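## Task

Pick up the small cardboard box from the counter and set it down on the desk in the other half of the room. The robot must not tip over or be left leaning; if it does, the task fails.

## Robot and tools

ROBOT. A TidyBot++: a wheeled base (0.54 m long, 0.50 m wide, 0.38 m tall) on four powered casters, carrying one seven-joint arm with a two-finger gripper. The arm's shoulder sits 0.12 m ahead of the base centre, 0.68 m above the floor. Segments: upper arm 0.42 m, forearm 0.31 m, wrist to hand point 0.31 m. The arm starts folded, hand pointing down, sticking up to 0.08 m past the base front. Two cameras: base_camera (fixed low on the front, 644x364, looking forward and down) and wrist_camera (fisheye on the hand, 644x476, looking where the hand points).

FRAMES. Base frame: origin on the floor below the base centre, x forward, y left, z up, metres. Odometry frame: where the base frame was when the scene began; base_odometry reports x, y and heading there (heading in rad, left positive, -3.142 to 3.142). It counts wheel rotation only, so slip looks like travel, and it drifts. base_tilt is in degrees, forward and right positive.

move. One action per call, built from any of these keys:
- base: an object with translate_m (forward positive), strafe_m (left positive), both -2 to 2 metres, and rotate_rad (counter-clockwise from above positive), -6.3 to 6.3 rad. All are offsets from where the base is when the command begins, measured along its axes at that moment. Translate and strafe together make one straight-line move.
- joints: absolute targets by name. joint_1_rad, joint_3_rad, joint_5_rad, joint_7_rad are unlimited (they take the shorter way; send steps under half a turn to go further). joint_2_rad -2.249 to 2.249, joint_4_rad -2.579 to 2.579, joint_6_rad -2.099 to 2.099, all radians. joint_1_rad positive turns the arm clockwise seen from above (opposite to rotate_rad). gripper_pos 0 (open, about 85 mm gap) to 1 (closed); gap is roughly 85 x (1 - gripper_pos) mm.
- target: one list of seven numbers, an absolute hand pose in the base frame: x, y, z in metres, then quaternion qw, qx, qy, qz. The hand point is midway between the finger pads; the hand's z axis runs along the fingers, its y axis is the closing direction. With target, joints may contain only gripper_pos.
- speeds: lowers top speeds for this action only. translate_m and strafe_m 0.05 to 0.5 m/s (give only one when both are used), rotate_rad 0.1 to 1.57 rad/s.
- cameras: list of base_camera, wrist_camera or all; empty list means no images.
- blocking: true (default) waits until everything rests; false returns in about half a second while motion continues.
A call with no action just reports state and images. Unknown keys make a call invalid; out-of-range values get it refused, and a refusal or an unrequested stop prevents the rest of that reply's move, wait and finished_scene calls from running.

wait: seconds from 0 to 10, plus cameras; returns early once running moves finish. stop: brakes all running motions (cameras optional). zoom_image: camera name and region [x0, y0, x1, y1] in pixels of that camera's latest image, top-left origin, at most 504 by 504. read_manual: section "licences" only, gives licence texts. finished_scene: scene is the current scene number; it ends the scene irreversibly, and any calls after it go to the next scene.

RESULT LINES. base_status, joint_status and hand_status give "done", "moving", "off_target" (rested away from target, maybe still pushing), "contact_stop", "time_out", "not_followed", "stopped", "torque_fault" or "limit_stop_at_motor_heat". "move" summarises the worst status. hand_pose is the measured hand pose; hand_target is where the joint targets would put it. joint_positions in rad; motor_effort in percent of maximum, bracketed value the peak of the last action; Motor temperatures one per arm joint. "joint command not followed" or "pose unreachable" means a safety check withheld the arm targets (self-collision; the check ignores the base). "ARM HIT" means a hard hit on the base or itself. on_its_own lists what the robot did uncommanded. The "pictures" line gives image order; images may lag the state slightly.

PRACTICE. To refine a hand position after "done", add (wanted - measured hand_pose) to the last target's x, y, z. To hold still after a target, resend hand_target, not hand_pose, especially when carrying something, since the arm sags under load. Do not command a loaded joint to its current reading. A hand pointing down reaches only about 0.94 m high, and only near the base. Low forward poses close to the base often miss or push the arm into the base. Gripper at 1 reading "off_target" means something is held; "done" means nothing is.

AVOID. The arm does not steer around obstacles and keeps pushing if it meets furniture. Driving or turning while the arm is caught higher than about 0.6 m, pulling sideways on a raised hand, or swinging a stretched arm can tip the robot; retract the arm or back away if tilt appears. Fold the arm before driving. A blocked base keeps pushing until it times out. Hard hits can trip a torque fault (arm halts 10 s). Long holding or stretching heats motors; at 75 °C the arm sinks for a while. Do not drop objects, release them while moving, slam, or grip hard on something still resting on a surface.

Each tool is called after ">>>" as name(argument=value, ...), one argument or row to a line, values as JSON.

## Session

>>> move(
  joints={"joint_1_rad": 0.0, "joint_2_rad": -0.6, "joint_3_rad": 3.14, "joint_4_rad": -2.0, "joint_5_rad": 0.0, "joint_6_rad": -0.5, "joint_7_rad": 1.53},
)

Scene clock: 1.73 s.
Motor temperatures (°C): [30 31 28 32 36 42 38]
move: done
base_odometry: x=+0.000 y=+0.000 heading=+0.000
base_tilt: forward=+0.2 right=+0.2
base_status: not commanded
joint_positions: joint_1_rad=-0.015 joint_2_rad=-0.587 joint_3_rad=+3.158 joint_4_rad=-2.012 joint_5_rad=+0.038 joint_6_rad=-0.543 joint_7_rad=+1.543 gripper_pos=+0.000
joint_status: all done
motor_effort: joint_1_rad=+0(1) joint_2_rad=-1(5) joint_3_rad=+1(2) joint_4_rad=+21(23) joint_5_rad=+1(3) joint_6_rad=+8(8) joint_7_rad=+1(2)
hand_pose: x=+0.4841 y=-0.0066 z=+0.9573 quat_wxyz=(+0.005, +0.833, -0.005, +0.554) (m; base frame)
hand_target: x=+0.4858 y=+0.0021 z=+0.9819 quat_wxyz=(-0.012, +0.813, -0.016, +0.582) (m; base frame)
hand_status: not commanded
pictures: base_camera, wrist_camera
camera_calibration:
wrist_camera: T_world_to_cam=[[0.0120405, -0.999654, -0.0233828, 0.0129751], [-0.363636, 0.0174059, -0.931378, 1.12577], [0.931463, 0.0197171, -0.363301, 0.0293824], [0, 0, 0, 1]] pos_world=[0.381844, -0.00720374, 1.05949]

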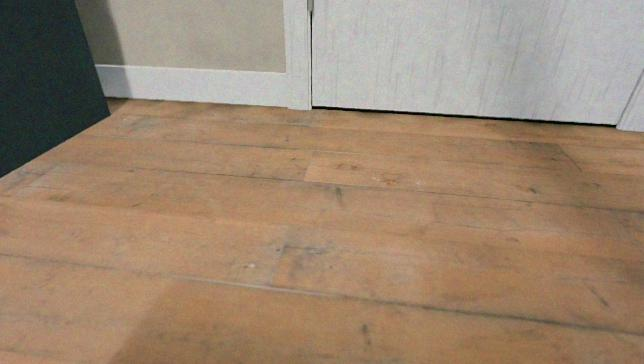

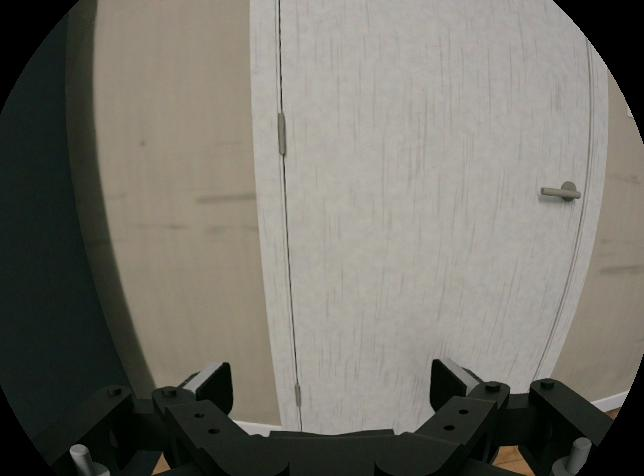

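>>> move(
  base={"rotate_rad": -1.3},
)

>>> move(
  base={"rotate_rad": -1.3},
)

Scene clock: 4.17 s.
Motor temperatures (°C): [29 31 28 32 36 42 38]
move: done
base_odometry: x=+0.000 y=+0.000 heading=-1.299
base_tilt: forward=+0.2 right=+0.2
base_status: done
joint_positions: joint_1_rad=-0.009 joint_2_rad=-0.587 joint_3_rad=+3.148 joint_4_rad=-2.012 joint_5_rad=+0.034 joint_6_rad=-0.538 joint_7_rad=+1.543 gripper_pos=+0.000
joint_status: not commanded
motor_effort: joint_1_rad=+0(1) joint_2_rad=-1(2) joint_3_rad=+1(4) joint_4_rad=+22(23) joint_5_rad=+1(2) joint_6_rad=+8(8) joint_7_rad=+1(1)
hand_pose: x=+0.4846 y=-0.0036 z=+0.9590 quat_wxyz=(+0.005, +0.831, -0.004, +0.556) (m; base frame)
hand_target: x=+0.4858 y=+0.0021 z=+0.9819 quat_wxyz=(-0.012, +0.813, -0.016, +0.582) (m; base frame)
hand_status: not commanded
pictures: base_camera, wrist_camera
camera_calibration:
wrist_camera: T_world_to_cam=[[0.0150105, -0.999656, -0.0215139, 0.0127841], [-0.358337, 0.014709, -0.933477, 1.1268], [0.933472, 0.0217211, -0.357993, 0.0233941], [0, 0, 0, 1]] pos_world=[0.381746, -0.00430268, 1.06049]

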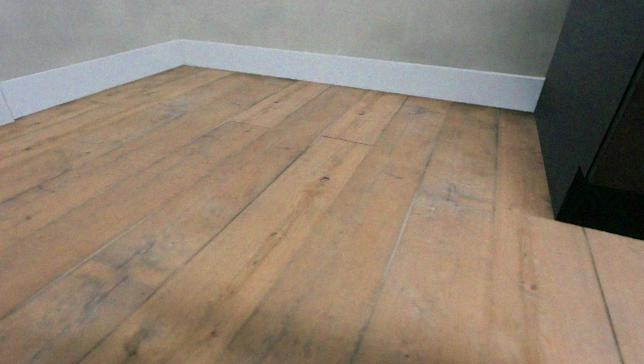

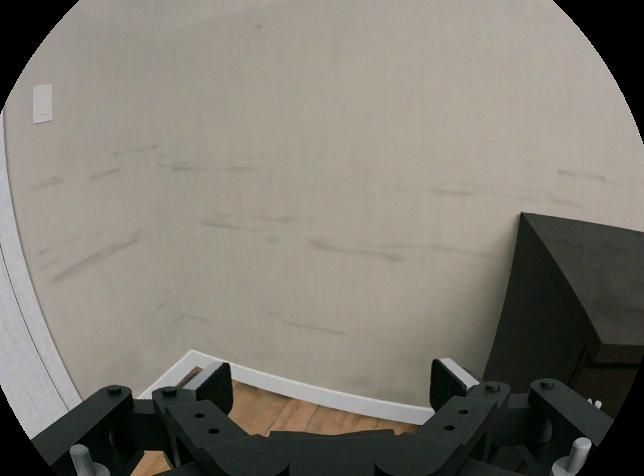

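Scene clock: 6.30 s.
Motor temperatures (°C): [29 31 28 33 36 42 38]
move: done
base_odometry: x=+0.000 y=+0.000 heading=-2.598
base_tilt: forward=+0.2 right=+0.2
base_status: done
joint_positions: joint_1_rad=-0.008 joint_2_rad=-0.587 joint_3_rad=+3.147 joint_4_rad=-2.012 joint_5_rad=+0.033 joint_6_rad=-0.537 joint_7_rad=+1.543 gripper_pos=+0.000
joint_status: not commanded
motor_effort: joint_1_rad=+0(2) joint_2_rad=+0(2) joint_3_rad=+1(3) joint_4_rad=+22(23) joint_5_rad=+1(2) joint_6_rad=+8(8) joint_7_rad=+1(1)
hand_pose: x=+0.4847 y=-0.0037 z=+0.9591 quat_wxyz=(+0.005, +0.831, -0.004, +0.556) (m; base frame)
hand_target: x=+0.4858 y=+0.0021 z=+0.9819 quat_wxyz=(-0.012, +0.813, -0.016, +0.582) (m; base frame)
hand_status: not commanded
pictures: base_camera, wrist_camera
camera_calibration:
wrist_camera: T_world_to_cam=[[0.0143546, -0.999664, -0.0215703, 0.0130964], [-0.357831, 0.015008, -0.933666, 1.1269], [0.933676, 0.0211209, -0.357495, 0.0228239], [0, 0, 0, 1]] pos_world=[0.381743, -0.00430258, 1.06059]

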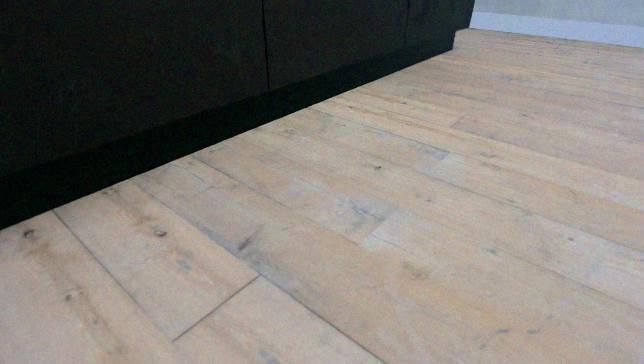

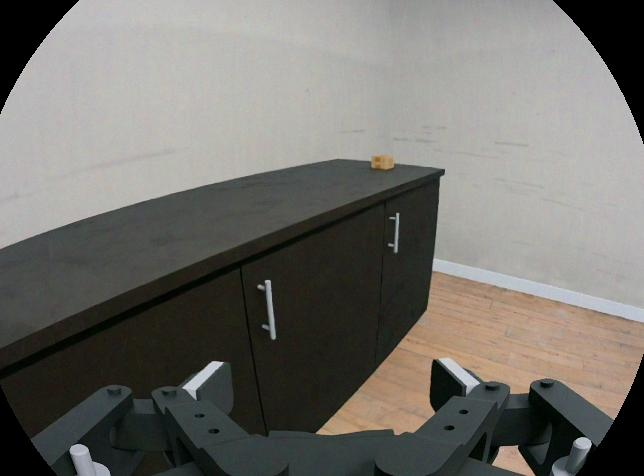

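>>> move(
  base={"translate_m": 1.43, "strafe_m": -0.905, "rotate_rad": 0.929},
)

Scene clock: 12.00 s.
Motor temperatures (°C): [29 31 28 33 36 42 38]
move: done
base_odometry: x=-1.692 y=+0.035 heading=-1.668
base_tilt: forward=+0.2 right=+0.2
base_status: done
joint_positions: joint_1_rad=-0.007 joint_2_rad=-0.596 joint_3_rad=+3.147 joint_4_rad=-2.012 joint_5_rad=+0.033 joint_6_rad=-0.536 joint_7_rad=+1.543 gripper_pos=+0.000
joint_status: not commanded
motor_effort: joint_1_rad=+0(2) joint_2_rad=-1(3) joint_3_rad=+1(4) joint_4_rad=+22(23) joint_5_rad=+1(2) joint_6_rad=+8(8) joint_7_rad=+1(1)
hand_pose: x=+0.4823 y=-0.0038 z=+0.9625 quat_wxyz=(+0.005, +0.828, -0.004, +0.560) (m; base frame)
hand_target: x=+0.4858 y=+0.0021 z=+0.9819 quat_wxyz=(-0.012, +0.813, -0.016, +0.582) (m; base frame)
hand_status: not commanded
pictures: base_camera, wrist_camera
camera_calibration:
wrist_camera: T_world_to_cam=[[0.0140681, -0.999661, -0.0218886, 0.0135422], [-0.348923, 0.0156067, -0.937021, 1.12816], [0.937046, 0.0208196, -0.348586, 0.0160264], [0, 0, 0, 1]] pos_world=[0.378433, -0.0044029, 1.06299]

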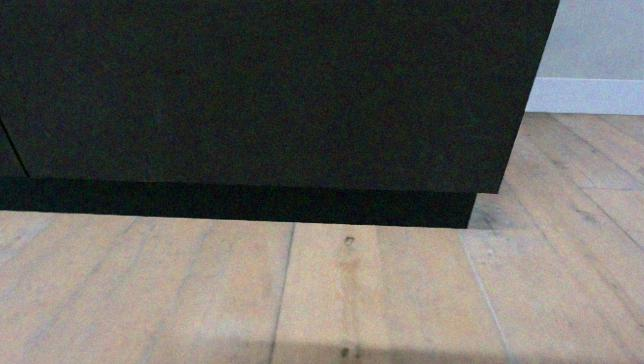

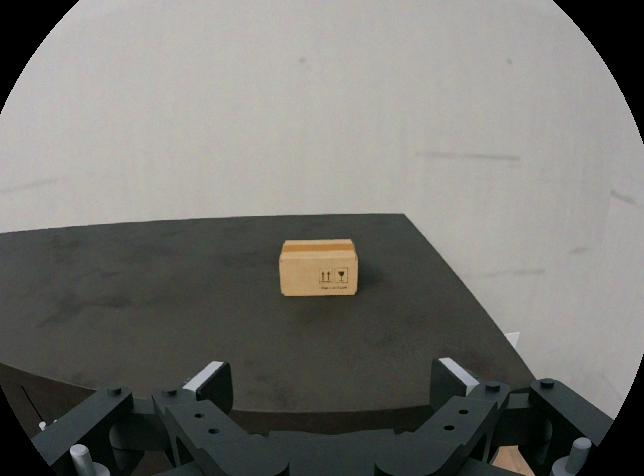

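>>> zoom_image(
  camera="wrist_camera",
  region=[250, 215, 390, 317],
)

Scaled by 3.600.

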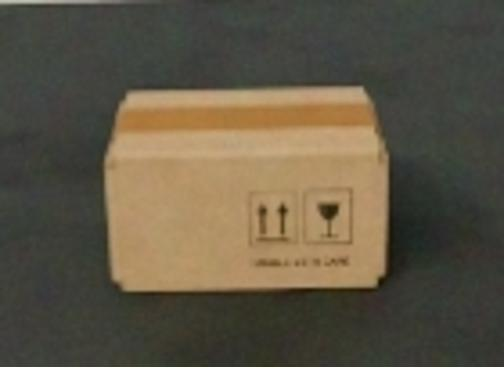

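>>> move(
  joints={"joint_1_rad": 0.0, "joint_2_rad": -0.2, "joint_4_rad": -1.4, "joint_5_rad": -0.035, "joint_6_rad": -1.8, "joint_7_rad": -0.07},
  cameras=[],
)

>>> move(
  joints={"joint_2_rad": 0.335, "joint_4_rad": -0.647, "joint_6_rad": -2.08, "joint_7_rad": -0.07},
  base={"translate_m": 0.10},
)

Scene clock: 16.03 s.
Motor temperatures (°C): [29 31 28 33 36 42 38]
move: done
base_odometry: x=-1.692 y=+0.035 heading=-1.668
base_tilt: forward=+0.2 right=+0.2
base_status: not commanded
joint_positions: joint_1_rad=-0.007 joint_2_rad=-0.215 joint_3_rad=+3.147 joint_4_rad=-1.417 joint_5_rad=+0.003 joint_6_rad=-1.752 joint_7_rad=+0.000 gripper_pos=+0.000
joint_status: all done
motor_effort: joint_1_rad=+0(2) joint_2_rad=-9(9) joint_3_rad=+0(2) joint_4_rad=+17(23) joint_5_rad=+1(2) joint_6_rad=+1(9) joint_7_rad=+1(2)
hand_pose: x=+0.3808 y=+0.0006 z=+0.9003 quat_wxyz=(-0.066, +0.704, -0.704, +0.067) (m; base frame)
hand_target: x=+0.3722 y=+0.0124 z=+0.9001 quat_wxyz=(-0.063, +0.684, -0.725, +0.036) (m; base frame)
hand_status: not commanded
pictures: none
No camera images: "cameras" was empty.

Scene clock: 18.07 s.
Motor temperatures (°C): [29 31 28 33 36 42 38]
move: done
base_odometry: x=-1.702 y=-0.065 heading=-1.668
base_tilt: forward=+0.3 right=+0.2
base_status: done
joint_positions: joint_1_rad=-0.007 joint_2_rad=+0.325 joint_3_rad=+3.147 joint_4_rad=-0.665 joint_5_rad=+0.002 joint_6_rad=-2.033 joint_7_rad=-0.003 gripper_pos=+0.000
joint_status: all done
motor_effort: joint_1_rad=+0(1) joint_2_rad=-26(29) joint_3_rad=+0(2) joint_4_rad=+15(18) joint_5_rad=+1(2) joint_6_rad=+1(3) joint_7_rad=+1(2)
hand_pose: x=+0.5530 y=+0.0021 z=+0.9438 quat_wxyz=(-0.041, +0.705, -0.706, +0.043) (m; base frame)
hand_target: x=+0.5434 y=+0.0114 z=+0.9436 quat_wxyz=(-0.039, +0.689, -0.724, +0.016) (m; base frame)
hand_status: not commanded
pictures: base_camera, wrist_camera
camera_calibration:
wrist_camera: T_world_to_cam=[[-0.988216, 0.0149973, -0.152332, 0.6932], [0.0191472, 0.999483, -0.0258124, 0.0695397], [0.151866, -0.0284249, -0.987992, 0.980885], [0, 0, 0, 1]] pos_world=[0.534737, -0.0520183, 1.0765]

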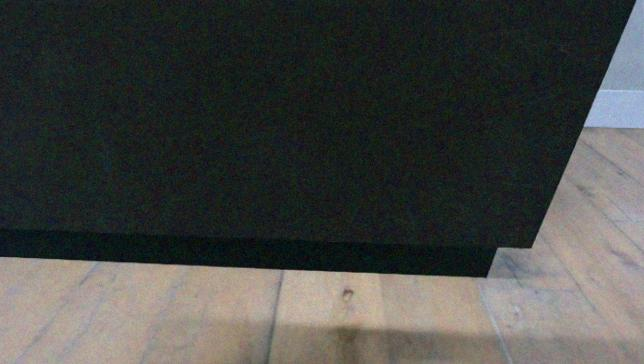

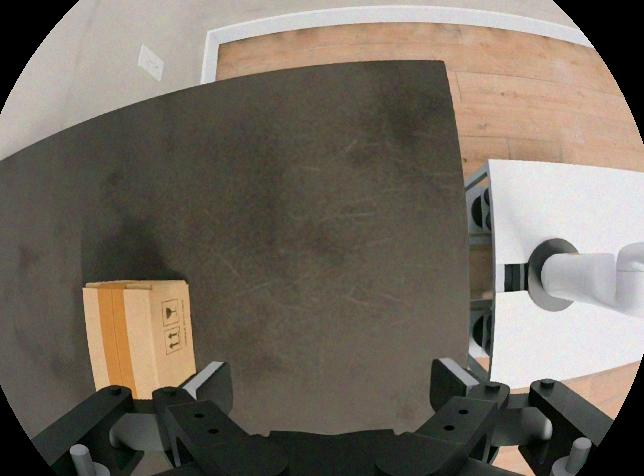

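>>> zoom_image(
  camera="wrist_camera",
  region=[60, 250, 240, 430],
)

Scaled by 2.800.

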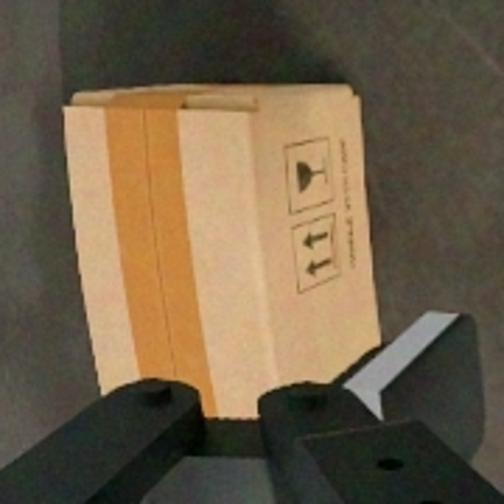

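>>> move(
  base={"translate_m": 0.133},
  cameras=["wrist_camera"],
)

Scene clock: 20.23 s.
Motor temperatures (°C): [29 31 28 33 36 42 38]
move: done
base_odometry: x=-1.715 y=-0.198 heading=-1.668
base_tilt: forward=+0.2 right=+0.2
base_status: done
joint_positions: joint_1_rad=-0.007 joint_2_rad=+0.340 joint_3_rad=+3.147 joint_4_rad=-0.663 joint_5_rad=+0.001 joint_6_rad=-2.039 joint_7_rad=-0.003 gripper_pos=+0.000
joint_status: not commanded
motor_effort: joint_1_rad=+0(3) joint_2_rad=-27(30) joint_3_rad=+1(1) joint_4_rad=+14(16) joint_5_rad=+1(2) joint_6_rad=+0(2) joint_7_rad=+1(1)
hand_pose: x=+0.5553 y=+0.0023 z=+0.9379 quat_wxyz=(-0.034, +0.706, -0.707, +0.036) (m; base frame)
hand_target: x=+0.5434 y=+0.0114 z=+0.9436 quat_wxyz=(-0.039, +0.689, -0.724, +0.016) (m; base frame)
hand_status: not commanded
pictures: wrist_camera
camera_calibration:
wrist_camera: T_world_to_cam=[[-0.990841, 0.0149069, -0.134206, 0.679088], [0.0185148, 0.999499, -0.0256756, 0.0693979], [0.133756, -0.0279252, -0.990621, 0.987183], [0, 0, 0, 1]] pos_world=[0.539543, -0.0519189, 1.07084]

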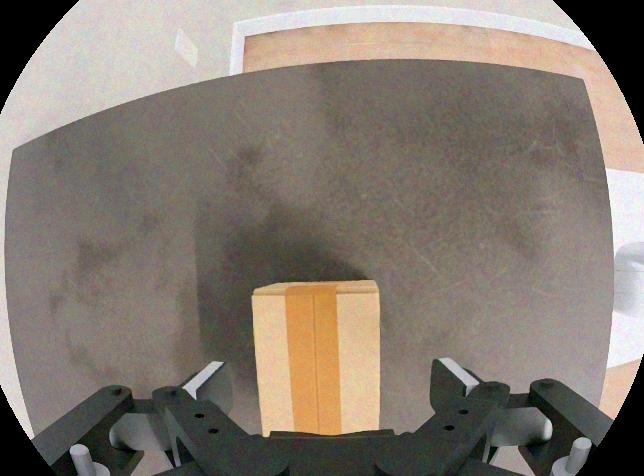

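>>> move(
  joints={"joint_2_rad": 0.380},
  cameras=["wrist_camera"],
)

Scene clock: 22.07 s.
Motor temperatures (°C): [29 31 28 33 36 42 38]
move: done
base_odometry: x=-1.715 y=-0.198 heading=-1.668
base_tilt: forward=+0.3 right=+0.2
base_status: not commanded
joint_positions: joint_1_rad=-0.007 joint_2_rad=+0.373 joint_3_rad=+3.147 joint_4_rad=-0.662 joint_5_rad=+0.001 joint_6_rad=-2.039 joint_7_rad=-0.003 gripper_pos=+0.000
joint_status: all done
motor_effort: joint_1_rad=+0(1) joint_2_rad=-28(30) joint_3_rad=+1(1) joint_4_rad=+15(16) joint_5_rad=+1(1) joint_6_rad=+0(1) joint_7_rad=+1(1)
hand_pose: x=+0.5638 y=+0.0024 z=+0.9236 quat_wxyz=(-0.023, +0.706, -0.707, +0.025) (m; base frame)
hand_target: x=+0.5547 y=+0.0114 z=+0.9243 quat_wxyz=(-0.023, +0.689, -0.725, +0.000) (m; base frame)
hand_status: not commanded
pictures: wrist_camera
camera_calibration:
wrist_camera: T_world_to_cam=[[-0.994612, 0.0149498, -0.102586, 0.658499], [0.0177508, 0.999493, -0.0264459, 0.0699459], [0.102138, -0.0281244, -0.994373, 0.993309], [0, 0, 0, 1]] pos_world=[0.552255, -0.0518186, 1.05712]

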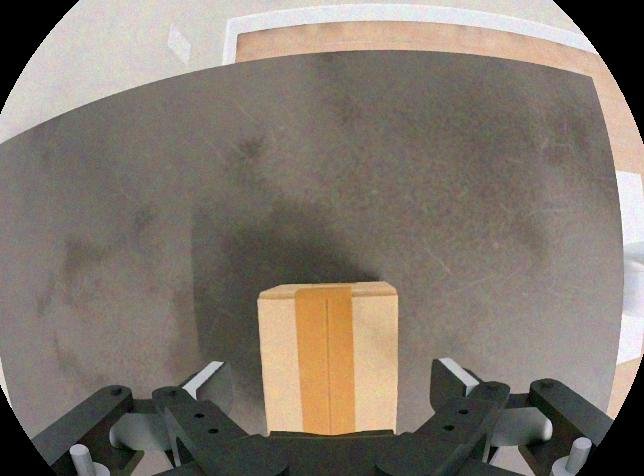

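>>> move(
  joints={"joint_2_rad": 0.393, "joint_4_rad": -0.730},
  cameras=["wrist_camera"],
)

Scene clock: 29.03 s.
Motor temperatures (°C): [29 32 28 33 36 42 38]
move: done
base_odometry: x=-1.715 y=-0.198 heading=-1.668
base_tilt: forward=+0.2 right=+0.2
base_status: not commanded
joint_positions: joint_1_rad=-0.007 joint_2_rad=+0.383 joint_3_rad=+3.147 joint_4_rad=-0.710 joint_5_rad=+0.001 joint_6_rad=-2.039 joint_7_rad=-0.003 gripper_pos=+0.000
joint_status: all done
motor_effort: joint_1_rad=+0(1) joint_2_rad=-28(30) joint_3_rad=+0(1) joint_4_rad=+15(18) joint_5_rad=+1(2) joint_6_rad=+0(1) joint_7_rad=+1(1)
hand_pose: x=+0.5585 y=+0.0024 z=+0.9052 quat_wxyz=(-0.002, +0.707, -0.708, +0.004) (m; base frame)
hand_target: x=+0.5443 y=+0.0114 z=+0.8961 quat_wxyz=(+0.012, +0.688, -0.725, -0.033) (m; base frame)
hand_status: not commanded
pictures: wrist_camera
camera_calibration:
wrist_camera: T_world_to_cam=[[-0.998916, 0.0150179, -0.0440608, 0.600747], [0.0162455, 0.999486, -0.0276383, 0.0714997], [0.043623, -0.0283242, -0.998646, 1.01209], [0, 0, 0, 1]] pos_world=[0.554784, -0.0518183, 1.03916]

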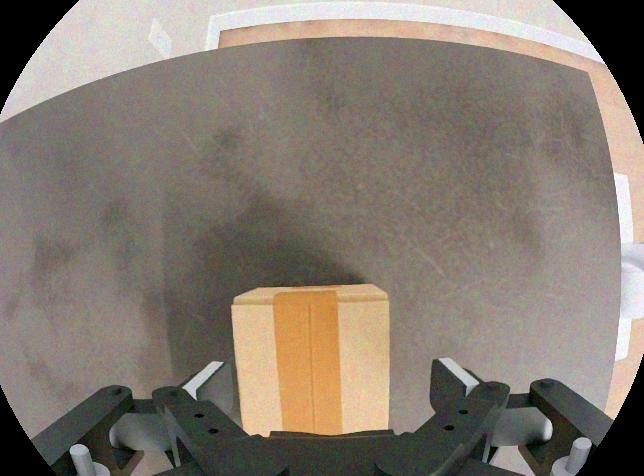

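>>> move(
  joints={"joint_4_rad": -0.778, "joint_6_rad": -1.985},
  cameras=["wrist_camera"],
)

Scene clock: 29.90 s.
Motor temperatures (°C): [29 32 28 33 36 42 38]
move: done
base_odometry: x=-1.715 y=-0.198 heading=-1.668
base_tilt: forward=+0.2 right=+0.2
base_status: not commanded
joint_positions: joint_1_rad=-0.007 joint_2_rad=+0.388 joint_3_rad=+3.147 joint_4_rad=-0.756 joint_5_rad=+0.001 joint_6_rad=-2.000 joint_7_rad=-0.003 gripper_pos=+0.000
joint_status: all done
motor_effort: joint_1_rad=+0(1) joint_2_rad=-29(30) joint_3_rad=+1(1) joint_4_rad=+15(16) joint_5_rad=+1(2) joint_6_rad=+0(1) joint_7_rad=+1(1)
hand_pose: x=+0.5636 y=+0.0023 z=+0.8902 quat_wxyz=(+0.002, +0.707, -0.708, +0.000) (m; base frame)
hand_target: x=+0.5651 y=+0.0119 z=+0.8818 quat_wxyz=(-0.006, +0.687, -0.726, -0.017) (m; base frame)
hand_status: not commanded
pictures: wrist_camera
camera_calibration:
wrist_camera: T_world_to_cam=[[-0.999363, 0.0150208, -0.0323572, 0.595051], [0.0159268, 0.999483, -0.0279262, 0.0714505], [0.031921, -0.0284237, -0.999086, 1.00386], [0, 0, 0, 1]] pos_world=[0.56149, -0.0518183, 1.02419]

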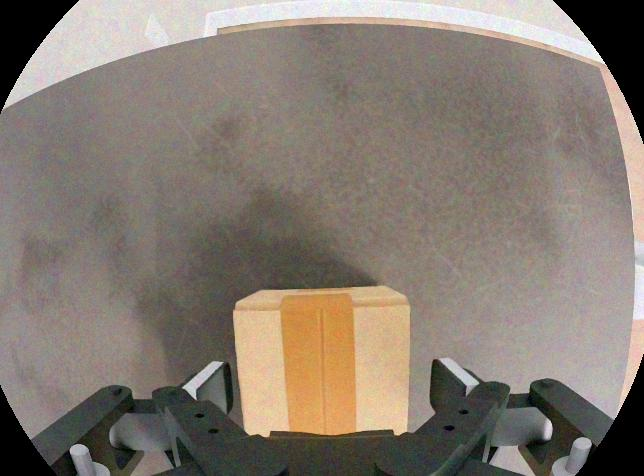

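>>> move(
  joints={"gripper_pos": 0.45},
  cameras=["wrist_camera"],
)

Scene clock: 30.93 s.
Motor temperatures (°C): [29 32 28 33 36 42 38]
move: off_target
base_odometry: x=-1.715 y=-0.198 heading=-1.668
base_tilt: forward=+0.2 right=+0.2
base_status: not commanded
joint_positions: joint_1_rad=-0.007 joint_2_rad=+0.386 joint_3_rad=+3.147 joint_4_rad=-0.757 joint_5_rad=+0.001 joint_6_rad=-2.000 joint_7_rad=-0.003 gripper_pos=+0.314
joint_status: gripper_pos off_target (ended at +0.314, target +0.450)
motor_effort: joint_1_rad=-1(1) joint_2_rad=-27(30) joint_3_rad=+1(1) joint_4_rad=+13(16) joint_5_rad=+1(2) joint_6_rad=+0(1) joint_7_rad=+1(1)
hand_pose: x=+0.5630 y=+0.0024 z=+0.8909 quat_wxyz=(+0.001, +0.707, -0.708, +0.001) (m; base frame)
hand_target: x=+0.5651 y=+0.0119 z=+0.8818 quat_wxyz=(-0.006, +0.687, -0.726, -0.017) (m; base frame)
hand_status: not commanded
pictures: wrist_camera
camera_calibration:
wrist_camera: T_world_to_cam=[[-0.999326, 0.0150907, -0.0334565, 0.59538], [0.016024, 0.999485, -0.0278051, 0.0713014], [0.0330197, -0.0283225, -0.999053, 1.00384], [0, 0, 0, 1]] pos_world=[0.56069, -0.0518182, 1.02479]

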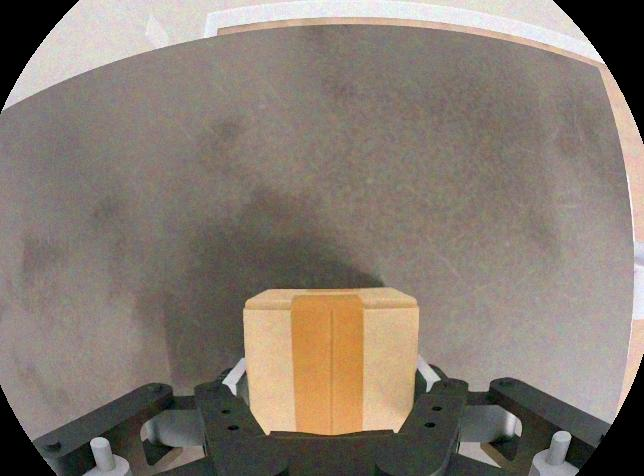

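>>> move(
  joints={"joint_2_rad": 0.370, "joint_4_rad": -0.660},
  cameras=["wrist_camera"],
)

Scene clock: 32.43 s.
Motor temperatures (°C): [29 32 28 33 36 41 38]
move: done
base_odometry: x=-1.715 y=-0.198 heading=-1.668
base_tilt: forward=+0.3 right=+0.2
base_status: not commanded
joint_positions: joint_1_rad=-0.007 joint_2_rad=+0.382 joint_3_rad=+3.147 joint_4_rad=-0.677 joint_5_rad=+0.001 joint_6_rad=-2.000 joint_7_rad=-0.003 gripper_pos=+0.314
joint_status: all done
motor_effort: joint_1_rad=+0(1) joint_2_rad=-30(32) joint_3_rad=+0(1) joint_4_rad=+15(17) joint_5_rad=+1(1) joint_6_rad=+0(1) joint_7_rad=+1(1)
hand_pose: x=+0.5755 y=+0.0024 z=+0.9162 quat_wxyz=(-0.028, +0.706, -0.707, +0.030) (m; base frame)
hand_target: x=+0.5798 y=+0.0119 z=+0.9273 quat_wxyz=(-0.057, +0.687, -0.724, +0.031) (m; base frame)
hand_status: not commanded
pictures: wrist_camera
camera_calibration:
wrist_camera: T_world_to_cam=[[-0.99296, 0.0149806, -0.117496, 0.682079], [0.0181762, 0.999492, -0.0261728, 0.0690462], [0.117044, -0.0281242, -0.992728, 0.974623], [0, 0, 0, 1]] pos_world=[0.561949, -0.0518186, 1.04948]

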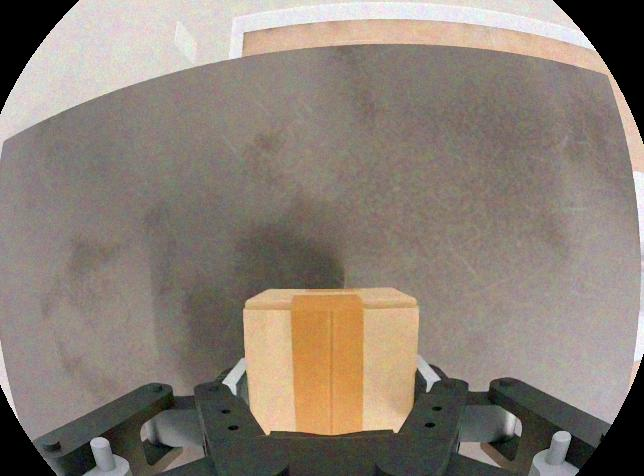

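>>> move(
  base={"translate_m": -0.30, "rotate_rad": -1.4},
  joints={"joint_2_rad": -0.6, "joint_4_rad": -2.0, "joint_6_rad": -0.5, "joint_7_rad": 1.6, "gripper_pos": 0.55},
)

Scene clock: 35.97 s.
Motor temperatures (°C): [29 32 28 33 36 42 38]
move: off_target
base_odometry: x=-1.686 y=+0.101 heading=-3.068
base_tilt: forward=+0.2 right=+0.2
base_status: done
joint_positions: joint_1_rad=+0.002 joint_2_rad=-0.582 joint_3_rad=+3.146 joint_4_rad=-1.978 joint_5_rad=-0.006 joint_6_rad=-0.546 joint_7_rad=+1.531 gripper_pos=+0.314
joint_status: gripper_pos off_target (ended at +0.314, target +0.550); the others done
motor_effort: joint_1_rad=+0(4) joint_2_rad=-2(34) joint_3_rad=+1(3) joint_4_rad=+24(24) joint_5_rad=+1(3) joint_6_rad=+9(10) joint_7_rad=+1(2)
hand_pose: x=+0.4874 y=-0.0006 z=+0.9747 quat_wxyz=(-0.013, +0.825, -0.021, +0.564) (m; base frame)
hand_target: x=+0.4858 y=+0.0073 z=+0.9819 quat_wxyz=(-0.007, +0.813, +0.005, +0.582) (m; base frame)
hand_status: not commanded
pictures: base_camera, wrist_camera
camera_calibration:
wrist_camera: T_world_to_cam=[[0.00771808, -0.99742, -0.071372, 0.0682731], [-0.339267, 0.0645288, -0.938474, 1.13811], [0.940659, 0.0314574, -0.337893, 0.00328346], [0, 0, 0, 1]] pos_world=[0.382507, -0.00544714, 1.07407]

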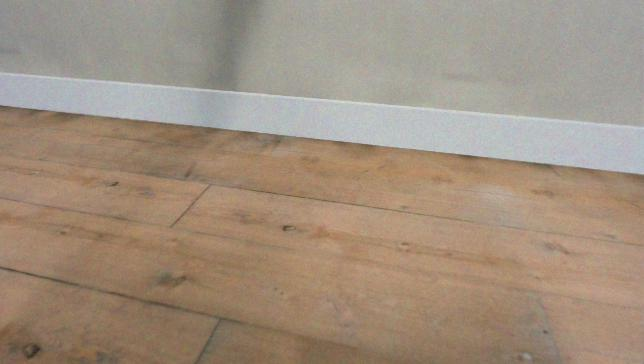

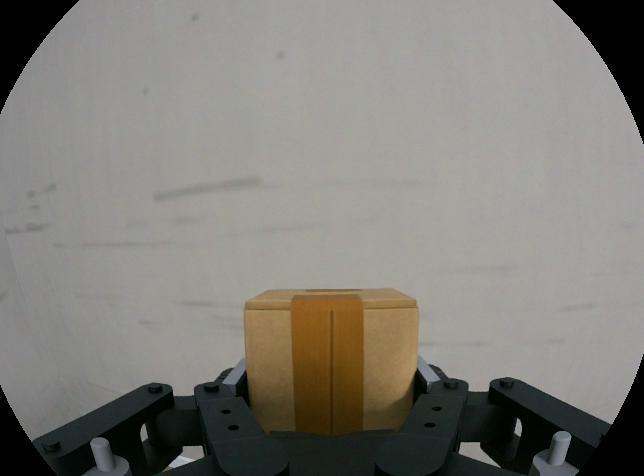

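>>> move(
  base={"translate_m": 0.50, "strafe_m": -0.055, "rotate_rad": -1.737},
)

Scene clock: 38.87 s.
Motor temperatures (°C): [29 32 28 33 36 42 38]
move: done
base_odometry: x=-2.189 y=+0.119 heading=+1.478
base_tilt: forward=+0.3 right=+0.2
base_status: done
joint_positions: joint_1_rad=+0.002 joint_2_rad=-0.590 joint_3_rad=+3.145 joint_4_rad=-1.979 joint_5_rad=-0.006 joint_6_rad=-0.543 joint_7_rad=+1.533 gripper_pos=+0.314
joint_status: not commanded
motor_effort: joint_1_rad=-1(1) joint_2_rad=-1(3) joint_3_rad=+1(4) joint_4_rad=+23(24) joint_5_rad=+1(2) joint_6_rad=+9(10) joint_7_rad=+1(1)
hand_pose: x=+0.4855 y=+0.0000 z=+0.9783 quat_wxyz=(-0.013, +0.822, -0.020, +0.569) (m; base frame)
hand_target: x=+0.4858 y=+0.0073 z=+0.9819 quat_wxyz=(-0.007, +0.813, +0.005, +0.582) (m; base frame)
hand_status: not commanded
pictures: base_camera, wrist_camera
camera_calibration:
wrist_camera: T_world_to_cam=[[0.0100436, -0.997568, -0.0689667, 0.0655953], [-0.329096, 0.0618303, -0.94227, 1.13952], [0.944243, 0.0321605, -0.327675, -0.00545321], [0, 0, 0, 1]] pos_world=[0.379501, -0.00484559, 1.07647]

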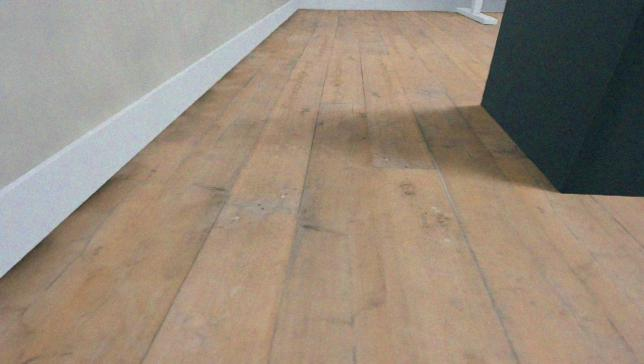

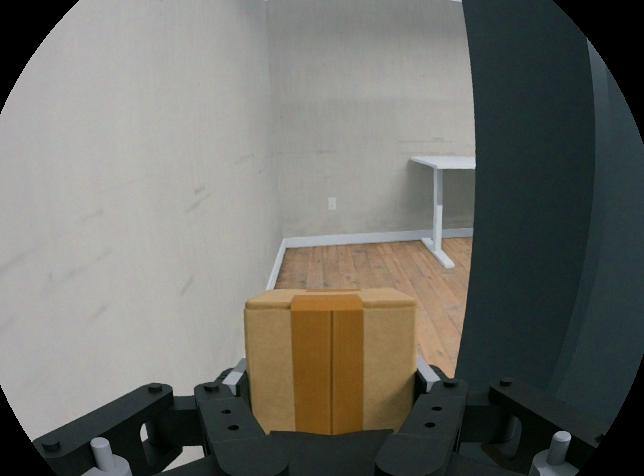

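>>> move(
  base={"translate_m": 1.68, "strafe_m": 0.03, "rotate_rad": 0.015},
)

Scene clock: 44.07 s.
Motor temperatures (°C): [29 32 28 33 36 42 38]
move: done
base_odometry: x=-2.064 y=+1.795 heading=+1.492
base_tilt: forward=+0.2 right=+0.2
base_status: done
joint_positions: joint_1_rad=+0.002 joint_2_rad=-0.593 joint_3_rad=+3.145 joint_4_rad=-1.980 joint_5_rad=-0.006 joint_6_rad=-0.541 joint_7_rad=+1.533 gripper_pos=+0.314
joint_status: not commanded
motor_effort: joint_1_rad=+0(1) joint_2_rad=-2(5) joint_3_rad=+2(3) joint_4_rad=+23(25) joint_5_rad=+1(2) joint_6_rad=+9(10) joint_7_rad=+1(1)
hand_pose: x=+0.4845 y=+0.0002 z=+0.9795 quat_wxyz=(-0.013, +0.821, -0.019, +0.570) (m; base frame)
hand_target: x=+0.4858 y=+0.0073 z=+0.9819 quat_wxyz=(-0.007, +0.813, +0.005, +0.582) (m; base frame)
hand_status: not commanded
pictures: base_camera, wrist_camera
camera_calibration:
wrist_camera: T_world_to_cam=[[0.0108603, -0.997586, -0.0685879, 0.0651461], [-0.325323, 0.0613353, -0.943612, 1.13985], [0.945541, 0.0325611, -0.323871, -0.00855435], [0, 0, 0, 1]] pos_world=[0.378199, -0.00464546, 1.07727]

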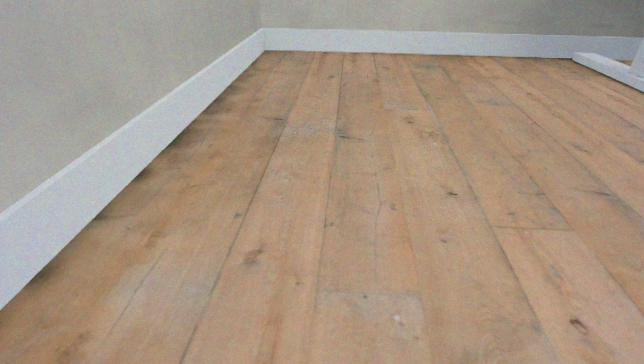

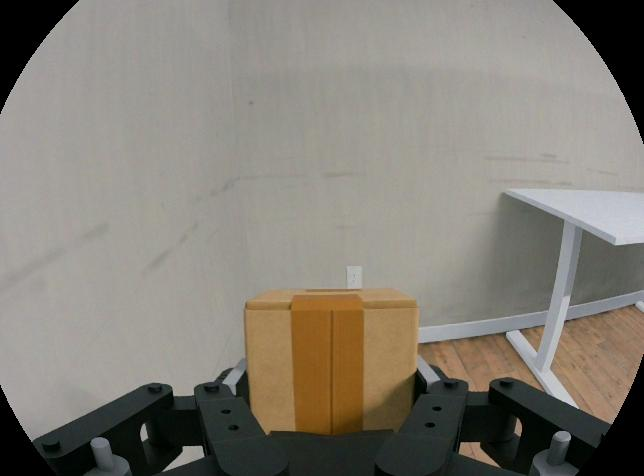

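>>> zoom_image(
  camera="wrist_camera",
  region=[484, 170, 644, 290],
)

Scaled by 3.150.

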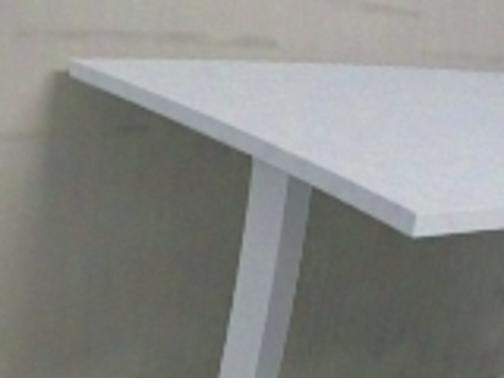

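>>> move(
  base={"translate_m": 0.72, "strafe_m": -1.23},
  joints={"joint_2_rad": 0.293, "joint_4_rad": -0.826, "joint_6_rad": -2.06},
)

Scene clock: 49.20 s.
Motor temperatures (°C): [29 32 28 33 36 42 38]
move: done
base_odometry: x=-0.781 y=+2.416 heading=+1.493
base_tilt: forward=+0.2 right=+0.2
base_status: done
joint_positions: joint_1_rad=+0.003 joint_2_rad=+0.289 joint_3_rad=+3.144 joint_4_rad=-0.846 joint_5_rad=-0.007 joint_6_rad=-2.015 joint_7_rad=+1.533 gripper_pos=+0.314
joint_status: all done
motor_effort: joint_1_rad=+0(3) joint_2_rad=-26(28) joint_3_rad=+0(3) joint_4_rad=+16(24) joint_5_rad=+1(2) joint_6_rad=+0(10) joint_7_rad=+0(1)
hand_pose: x=+0.5212 y=+0.0014 z=+0.9064 quat_wxyz=(-0.003, +1.000, -0.020, -0.005) (m; base frame)
hand_target: x=+0.5116 y=+0.0115 z=+0.9110 quat_wxyz=(-0.016, +0.999, +0.023, -0.018) (m; base frame)
hand_status: not commanded
pictures: base_camera, wrist_camera
camera_calibration:
wrist_camera: T_world_to_cam=[[-0.0540995, -0.997759, -0.0393628, 0.0683005], [-0.998383, 0.0547389, -0.0153506, 0.592168], [0.0174709, 0.0384687, -0.999107, 1.02881], [0, 0, 0, 1]] pos_world=[0.576932, -0.00384393, 1.03967]

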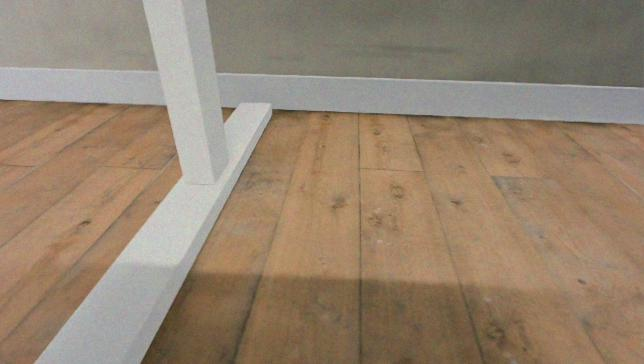

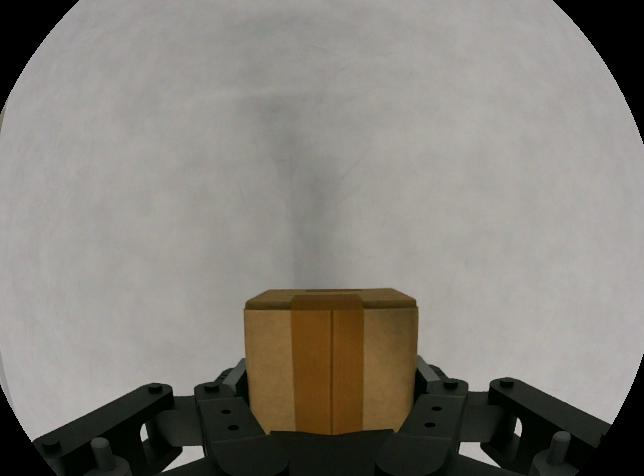

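>>> move(
  joints={"joint_4_rad": -0.985, "joint_6_rad": -1.885},
  cameras=["wrist_camera"],
)

Scene clock: 50.47 s.
Motor temperatures (°C): [29 32 28 33 36 42 38]
move: done
base_odometry: x=-0.781 y=+2.416 heading=+1.493
base_tilt: forward=+0.3 right=+0.2
base_status: not commanded
joint_positions: joint_1_rad=+0.003 joint_2_rad=+0.293 joint_3_rad=+3.144 joint_4_rad=-0.965 joint_5_rad=-0.007 joint_6_rad=-1.926 joint_7_rad=+1.533 gripper_pos=+0.314
joint_status: all done
motor_effort: joint_1_rad=+0(1) joint_2_rad=-27(29) joint_3_rad=+0(1) joint_4_rad=+16(19) joint_5_rad=+1(1) joint_6_rad=+0(2) joint_7_rad=+1(1)
hand_pose: x=+0.5266 y=+0.0015 z=+0.8703 quat_wxyz=(-0.002, +1.000, -0.020, -0.021) (m; base frame)
hand_target: x=+0.5348 y=+0.0123 z=+0.8643 quat_wxyz=(-0.017, +1.000, +0.021, -0.010) (m; base frame)
hand_status: not commanded
pictures: wrist_camera
camera_calibration:
wrist_camera: T_world_to_cam=[[-0.0559706, -0.99771, -0.0379626, 0.0670241], [-0.998316, 0.0553433, 0.0173777, 0.568467], [-0.015237, 0.0388713, -0.999128, 1.00985], [0, 0, 0, 1]] pos_world=[0.586648, -0.0038446, 1.00164]

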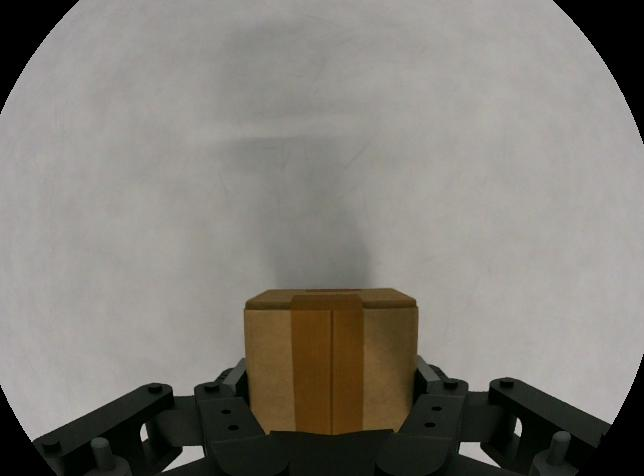

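>>> move(
  joints={"joint_4_rad": -1.02, "joint_6_rad": -1.82},
  cameras=["wrist_camera"],
)

Scene clock: 51.30 s.
Motor temperatures (°C): [29 32 28 33 36 42 38]
move: done
base_odometry: x=-0.781 y=+2.416 heading=+1.493
base_tilt: forward=+0.3 right=+0.2
base_status: not commanded
joint_positions: joint_1_rad=+0.003 joint_2_rad=+0.295 joint_3_rad=+3.144 joint_4_rad=-1.000 joint_5_rad=-0.007 joint_6_rad=-1.859 joint_7_rad=+1.533 gripper_pos=+0.314
joint_status: all done
motor_effort: joint_1_rad=+0(1) joint_2_rad=-27(29) joint_3_rad=+1(1) joint_4_rad=+17(18) joint_5_rad=+1(1) joint_6_rad=+0(1) joint_7_rad=+1(1)
hand_pose: x=+0.5401 y=+0.0014 z=+0.8585 quat_wxyz=(-0.003, +1.000, -0.020, -0.006) (m; base frame)
hand_target: x=+0.5471 y=+0.0125 z=+0.8537 quat_wxyz=(-0.017, +1.000, +0.020, +0.005) (m; base frame)
hand_status: not commanded
pictures: wrist_camera
camera_calibration:
wrist_camera: T_world_to_cam=[[-0.0552324, -0.997688, -0.0395953, 0.0682567], [-0.998373, 0.0557461, -0.0119874, 0.607367], [0.014167, 0.0388688, -0.999144, 0.982419], [0, 0, 0, 1]] pos_world=[0.596231, -0.0039449, 0.991562]

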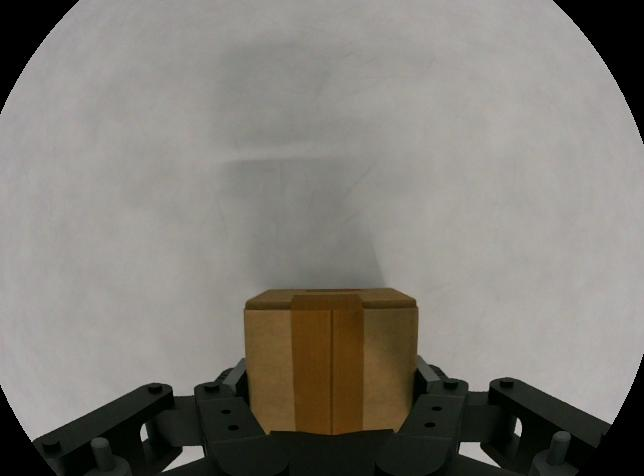

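>>> move(
  joints={"joint_4_rad": -1.044, "joint_6_rad": -1.796},
  cameras=["wrist_camera"],
)

Scene clock: 51.97 s.
Motor temperatures (°C): [29 32 28 33 36 42 38]
move: done
base_odometry: x=-0.781 y=+2.416 heading=+1.493
base_tilt: forward=+0.2 right=+0.2
base_status: not commanded
joint_positions: joint_1_rad=+0.003 joint_2_rad=+0.293 joint_3_rad=+3.144 joint_4_rad=-1.019 joint_5_rad=-0.007 joint_6_rad=-1.838 joint_7_rad=+1.533 gripper_pos=+0.314
joint_status: all done
motor_effort: joint_1_rad=+0(1) joint_2_rad=-26(30) joint_3_rad=+1(1) joint_4_rad=+15(17) joint_5_rad=+1(1) joint_6_rad=+0(1) joint_7_rad=+1(1)
hand_pose: x=+0.5421 y=+0.0014 z=+0.8538 quat_wxyz=(-0.003, +1.000, -0.020, -0.004) (m; base frame)
hand_target: x=+0.5489 y=+0.0126 z=+0.8464 quat_wxyz=(-0.017, +1.000, +0.019, +0.005) (m; base frame)
hand_status: not commanded
pictures: wrist_camera
camera_calibration:
wrist_camera: T_world_to_cam=[[-0.0550459, -0.997688, -0.0398504, 0.0682907], [-0.998307, 0.0557425, -0.0165852, 0.613108], [0.0187682, 0.0388701, -0.999068, 0.975084], [0, 0, 0, 1]] pos_world=[0.597528, -0.0039449, 0.987065]

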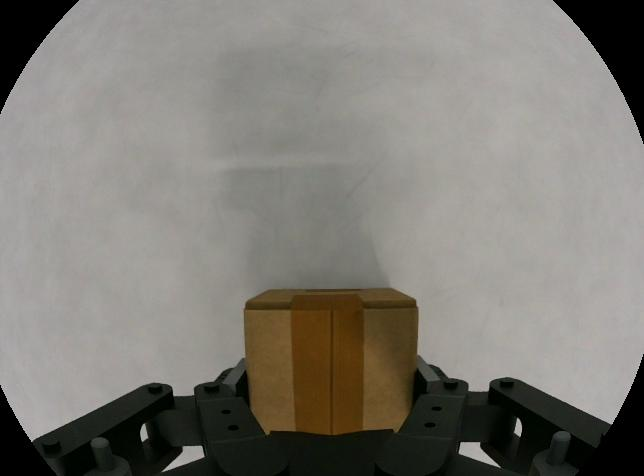

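>>> move(
  joints={"joint_4_rad": -1.064, "joint_6_rad": -1.790},
  cameras=["wrist_camera"],
)

Scene clock: 52.63 s.
Motor temperatures (°C): [29 32 28 33 36 42 38]
move: done
base_odometry: x=-0.781 y=+2.416 heading=+1.493
base_tilt: forward=+0.2 right=+0.2
base_status: not commanded
joint_positions: joint_1_rad=+0.003 joint_2_rad=+0.288 joint_3_rad=+3.144 joint_4_rad=-1.027 joint_5_rad=-0.007 joint_6_rad=-1.829 joint_7_rad=+1.533 gripper_pos=+0.314
joint_status: all done
motor_effort: joint_1_rad=+0(1) joint_2_rad=-23(27) joint_3_rad=+0(1) joint_4_rad=+14(16) joint_5_rad=+1(1) joint_6_rad=+0(1) joint_7_rad=+1(1)
hand_pose: x=+0.5417 y=+0.0014 z=+0.8534 quat_wxyz=(-0.003, +1.000, -0.020, -0.002) (m; base frame)
hand_target: x=+0.5460 y=+0.0126 z=+0.8402 quat_wxyz=(-0.017, +1.000, +0.019, -0.002) (m; base frame)
hand_status: not commanded
pictures: wrist_camera
camera_calibration:
wrist_camera: T_world_to_cam=[[-0.054846, -0.997688, -0.04012, 0.068384], [-0.998214, 0.0557388, -0.0214825, 0.616983], [0.0236691, 0.0388701, -0.998964, 0.971978], [0, 0, 0, 1]] pos_world=[0.596626, -0.00394489, 0.986969]

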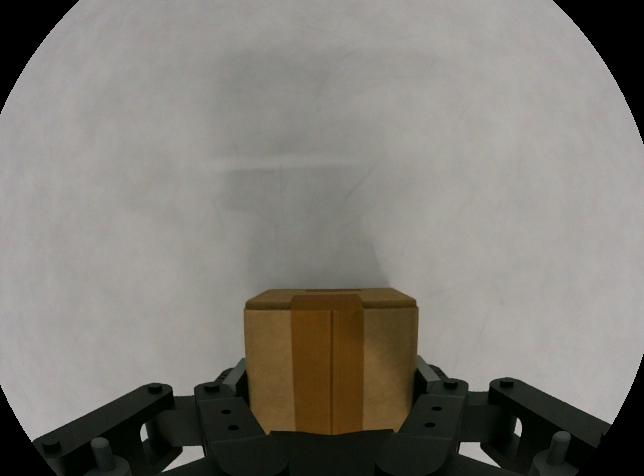

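>>> move(
  joints={"joint_4_rad": -1.046},
  cameras=[],
)

>>> move(
  joints={"gripper_pos": 0.0},
  cameras=["wrist_camera"],
)

Scene clock: 53.30 s.
Motor temperatures (°C): [29 32 28 33 36 42 38]
move: done
base_odometry: x=-0.781 y=+2.416 heading=+1.493
base_tilt: forward=+0.3 right=+0.2
base_status: not commanded
joint_positions: joint_1_rad=+0.003 joint_2_rad=+0.288 joint_3_rad=+3.144 joint_4_rad=-1.027 joint_5_rad=-0.007 joint_6_rad=-1.829 joint_7_rad=+1.533 gripper_pos=+0.314
joint_status: all done
motor_effort: joint_1_rad=+0(1) joint_2_rad=-24(24) joint_3_rad=+0(1) joint_4_rad=+14(15) joint_5_rad=+1(1) joint_6_rad=+0(0) joint_7_rad=+1(1)
hand_pose: x=+0.5418 y=+0.0014 z=+0.8534 quat_wxyz=(-0.003, +1.000, -0.020, -0.002) (m; base frame)
hand_target: x=+0.5503 y=+0.0126 z=+0.8458 quat_wxyz=(-0.017, +1.000, +0.019, +0.007) (m; base frame)
hand_status: not commanded
pictures: none
No camera images: "cameras" was empty.

Scene clock: 54.13 s.
Motor temperatures (°C): [29 32 28 33 36 42 38]
move: done
base_odometry: x=-0.781 y=+2.416 heading=+1.493
base_tilt: forward=+0.3 right=+0.2
base_status: not commanded
joint_positions: joint_1_rad=+0.003 joint_2_rad=+0.290 joint_3_rad=+3.144 joint_4_rad=-1.028 joint_5_rad=-0.007 joint_6_rad=-1.829 joint_7_rad=+1.533 gripper_pos=+0.000
joint_status: all done
motor_effort: joint_1_rad=+0(1) joint_2_rad=-26(28) joint_3_rad=+1(1) joint_4_rad=+17(17) joint_5_rad=+1(2) joint_6_rad=+0(1) joint_7_rad=+1(1)
hand_pose: x=+0.5419 y=+0.0014 z=+0.8521 quat_wxyz=(-0.003, +1.000, -0.020, -0.003) (m; base frame)
hand_target: x=+0.5503 y=+0.0126 z=+0.8458 quat_wxyz=(-0.017, +1.000, +0.019, +0.007) (m; base frame)
hand_status: not commanded
pictures: wrist_camera
camera_calibration:
wrist_camera: T_world_to_cam=[[-0.0549764, -0.997688, -0.0399427, 0.0682598], [-0.998278, 0.0557408, -0.0182837, 0.614437], [0.0204679, 0.0388687, -0.999035, 0.972444], [0, 0, 0, 1]] pos_world=[0.597227, -0.00394489, 0.985466]

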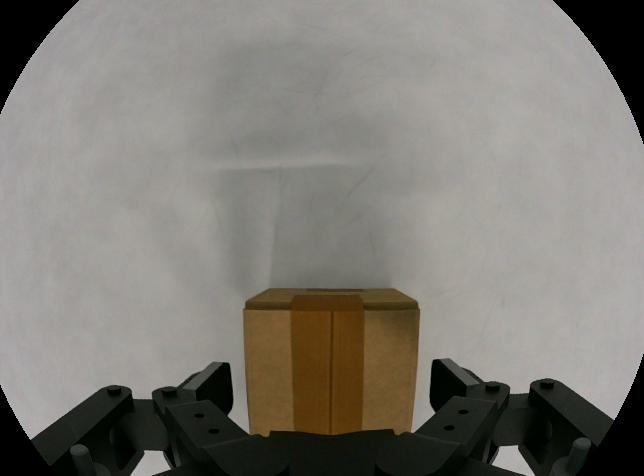

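>>> move(
  joints={"joint_4_rad": -0.80, "joint_6_rad": -2.0},
  cameras=["wrist_camera"],
)

Scene clock: 55.50 s.
Motor temperatures (°C): [29 32 28 33 36 42 38]
move: done
base_odometry: x=-0.781 y=+2.416 heading=+1.493
base_tilt: forward=+0.2 right=+0.2
base_status: not commanded
joint_positions: joint_1_rad=+0.003 joint_2_rad=+0.290 joint_3_rad=+3.144 joint_4_rad=-0.816 joint_5_rad=-0.007 joint_6_rad=-1.955 joint_7_rad=+1.533 gripper_pos=+0.000
joint_status: all done
motor_effort: joint_1_rad=+0(1) joint_2_rad=-26(28) joint_3_rad=+1(2) joint_4_rad=+16(18) joint_5_rad=+1(2) joint_6_rad=+1(1) joint_7_rad=+1(1)
hand_pose: x=+0.5456 y=+0.0014 z=+0.9155 quat_wxyz=(-0.003, +0.999, -0.020, +0.040) (m; base frame)
hand_target: x=+0.5347 y=+0.0118 z=+0.9184 quat_wxyz=(-0.016, +0.999, +0.023, +0.024) (m; base frame)
hand_status: not commanded
pictures: wrist_camera
camera_calibration:
wrist_camera: T_world_to_cam=[[-0.0505713, -0.997756, -0.0438831, 0.072174], [-0.992964, 0.0549422, -0.104901, 0.695629], [0.107077, 0.0382693, -0.993514, 0.983468], [0, 0, 0, 1]] pos_world=[0.589077, -0.00384397, 1.05323]

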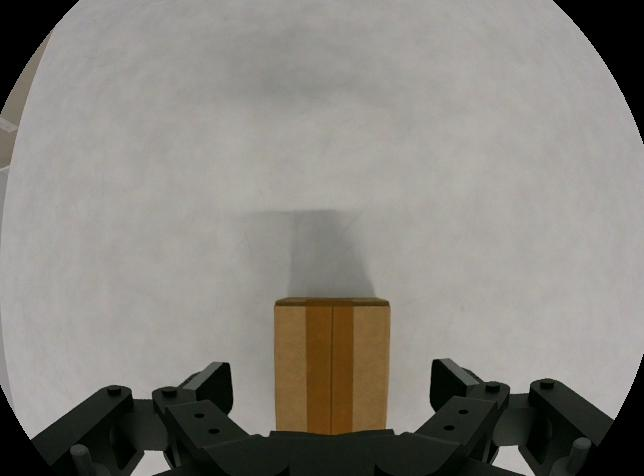

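>>> finished_scene(
  scene=2,
)

The scene is finished: the task was done.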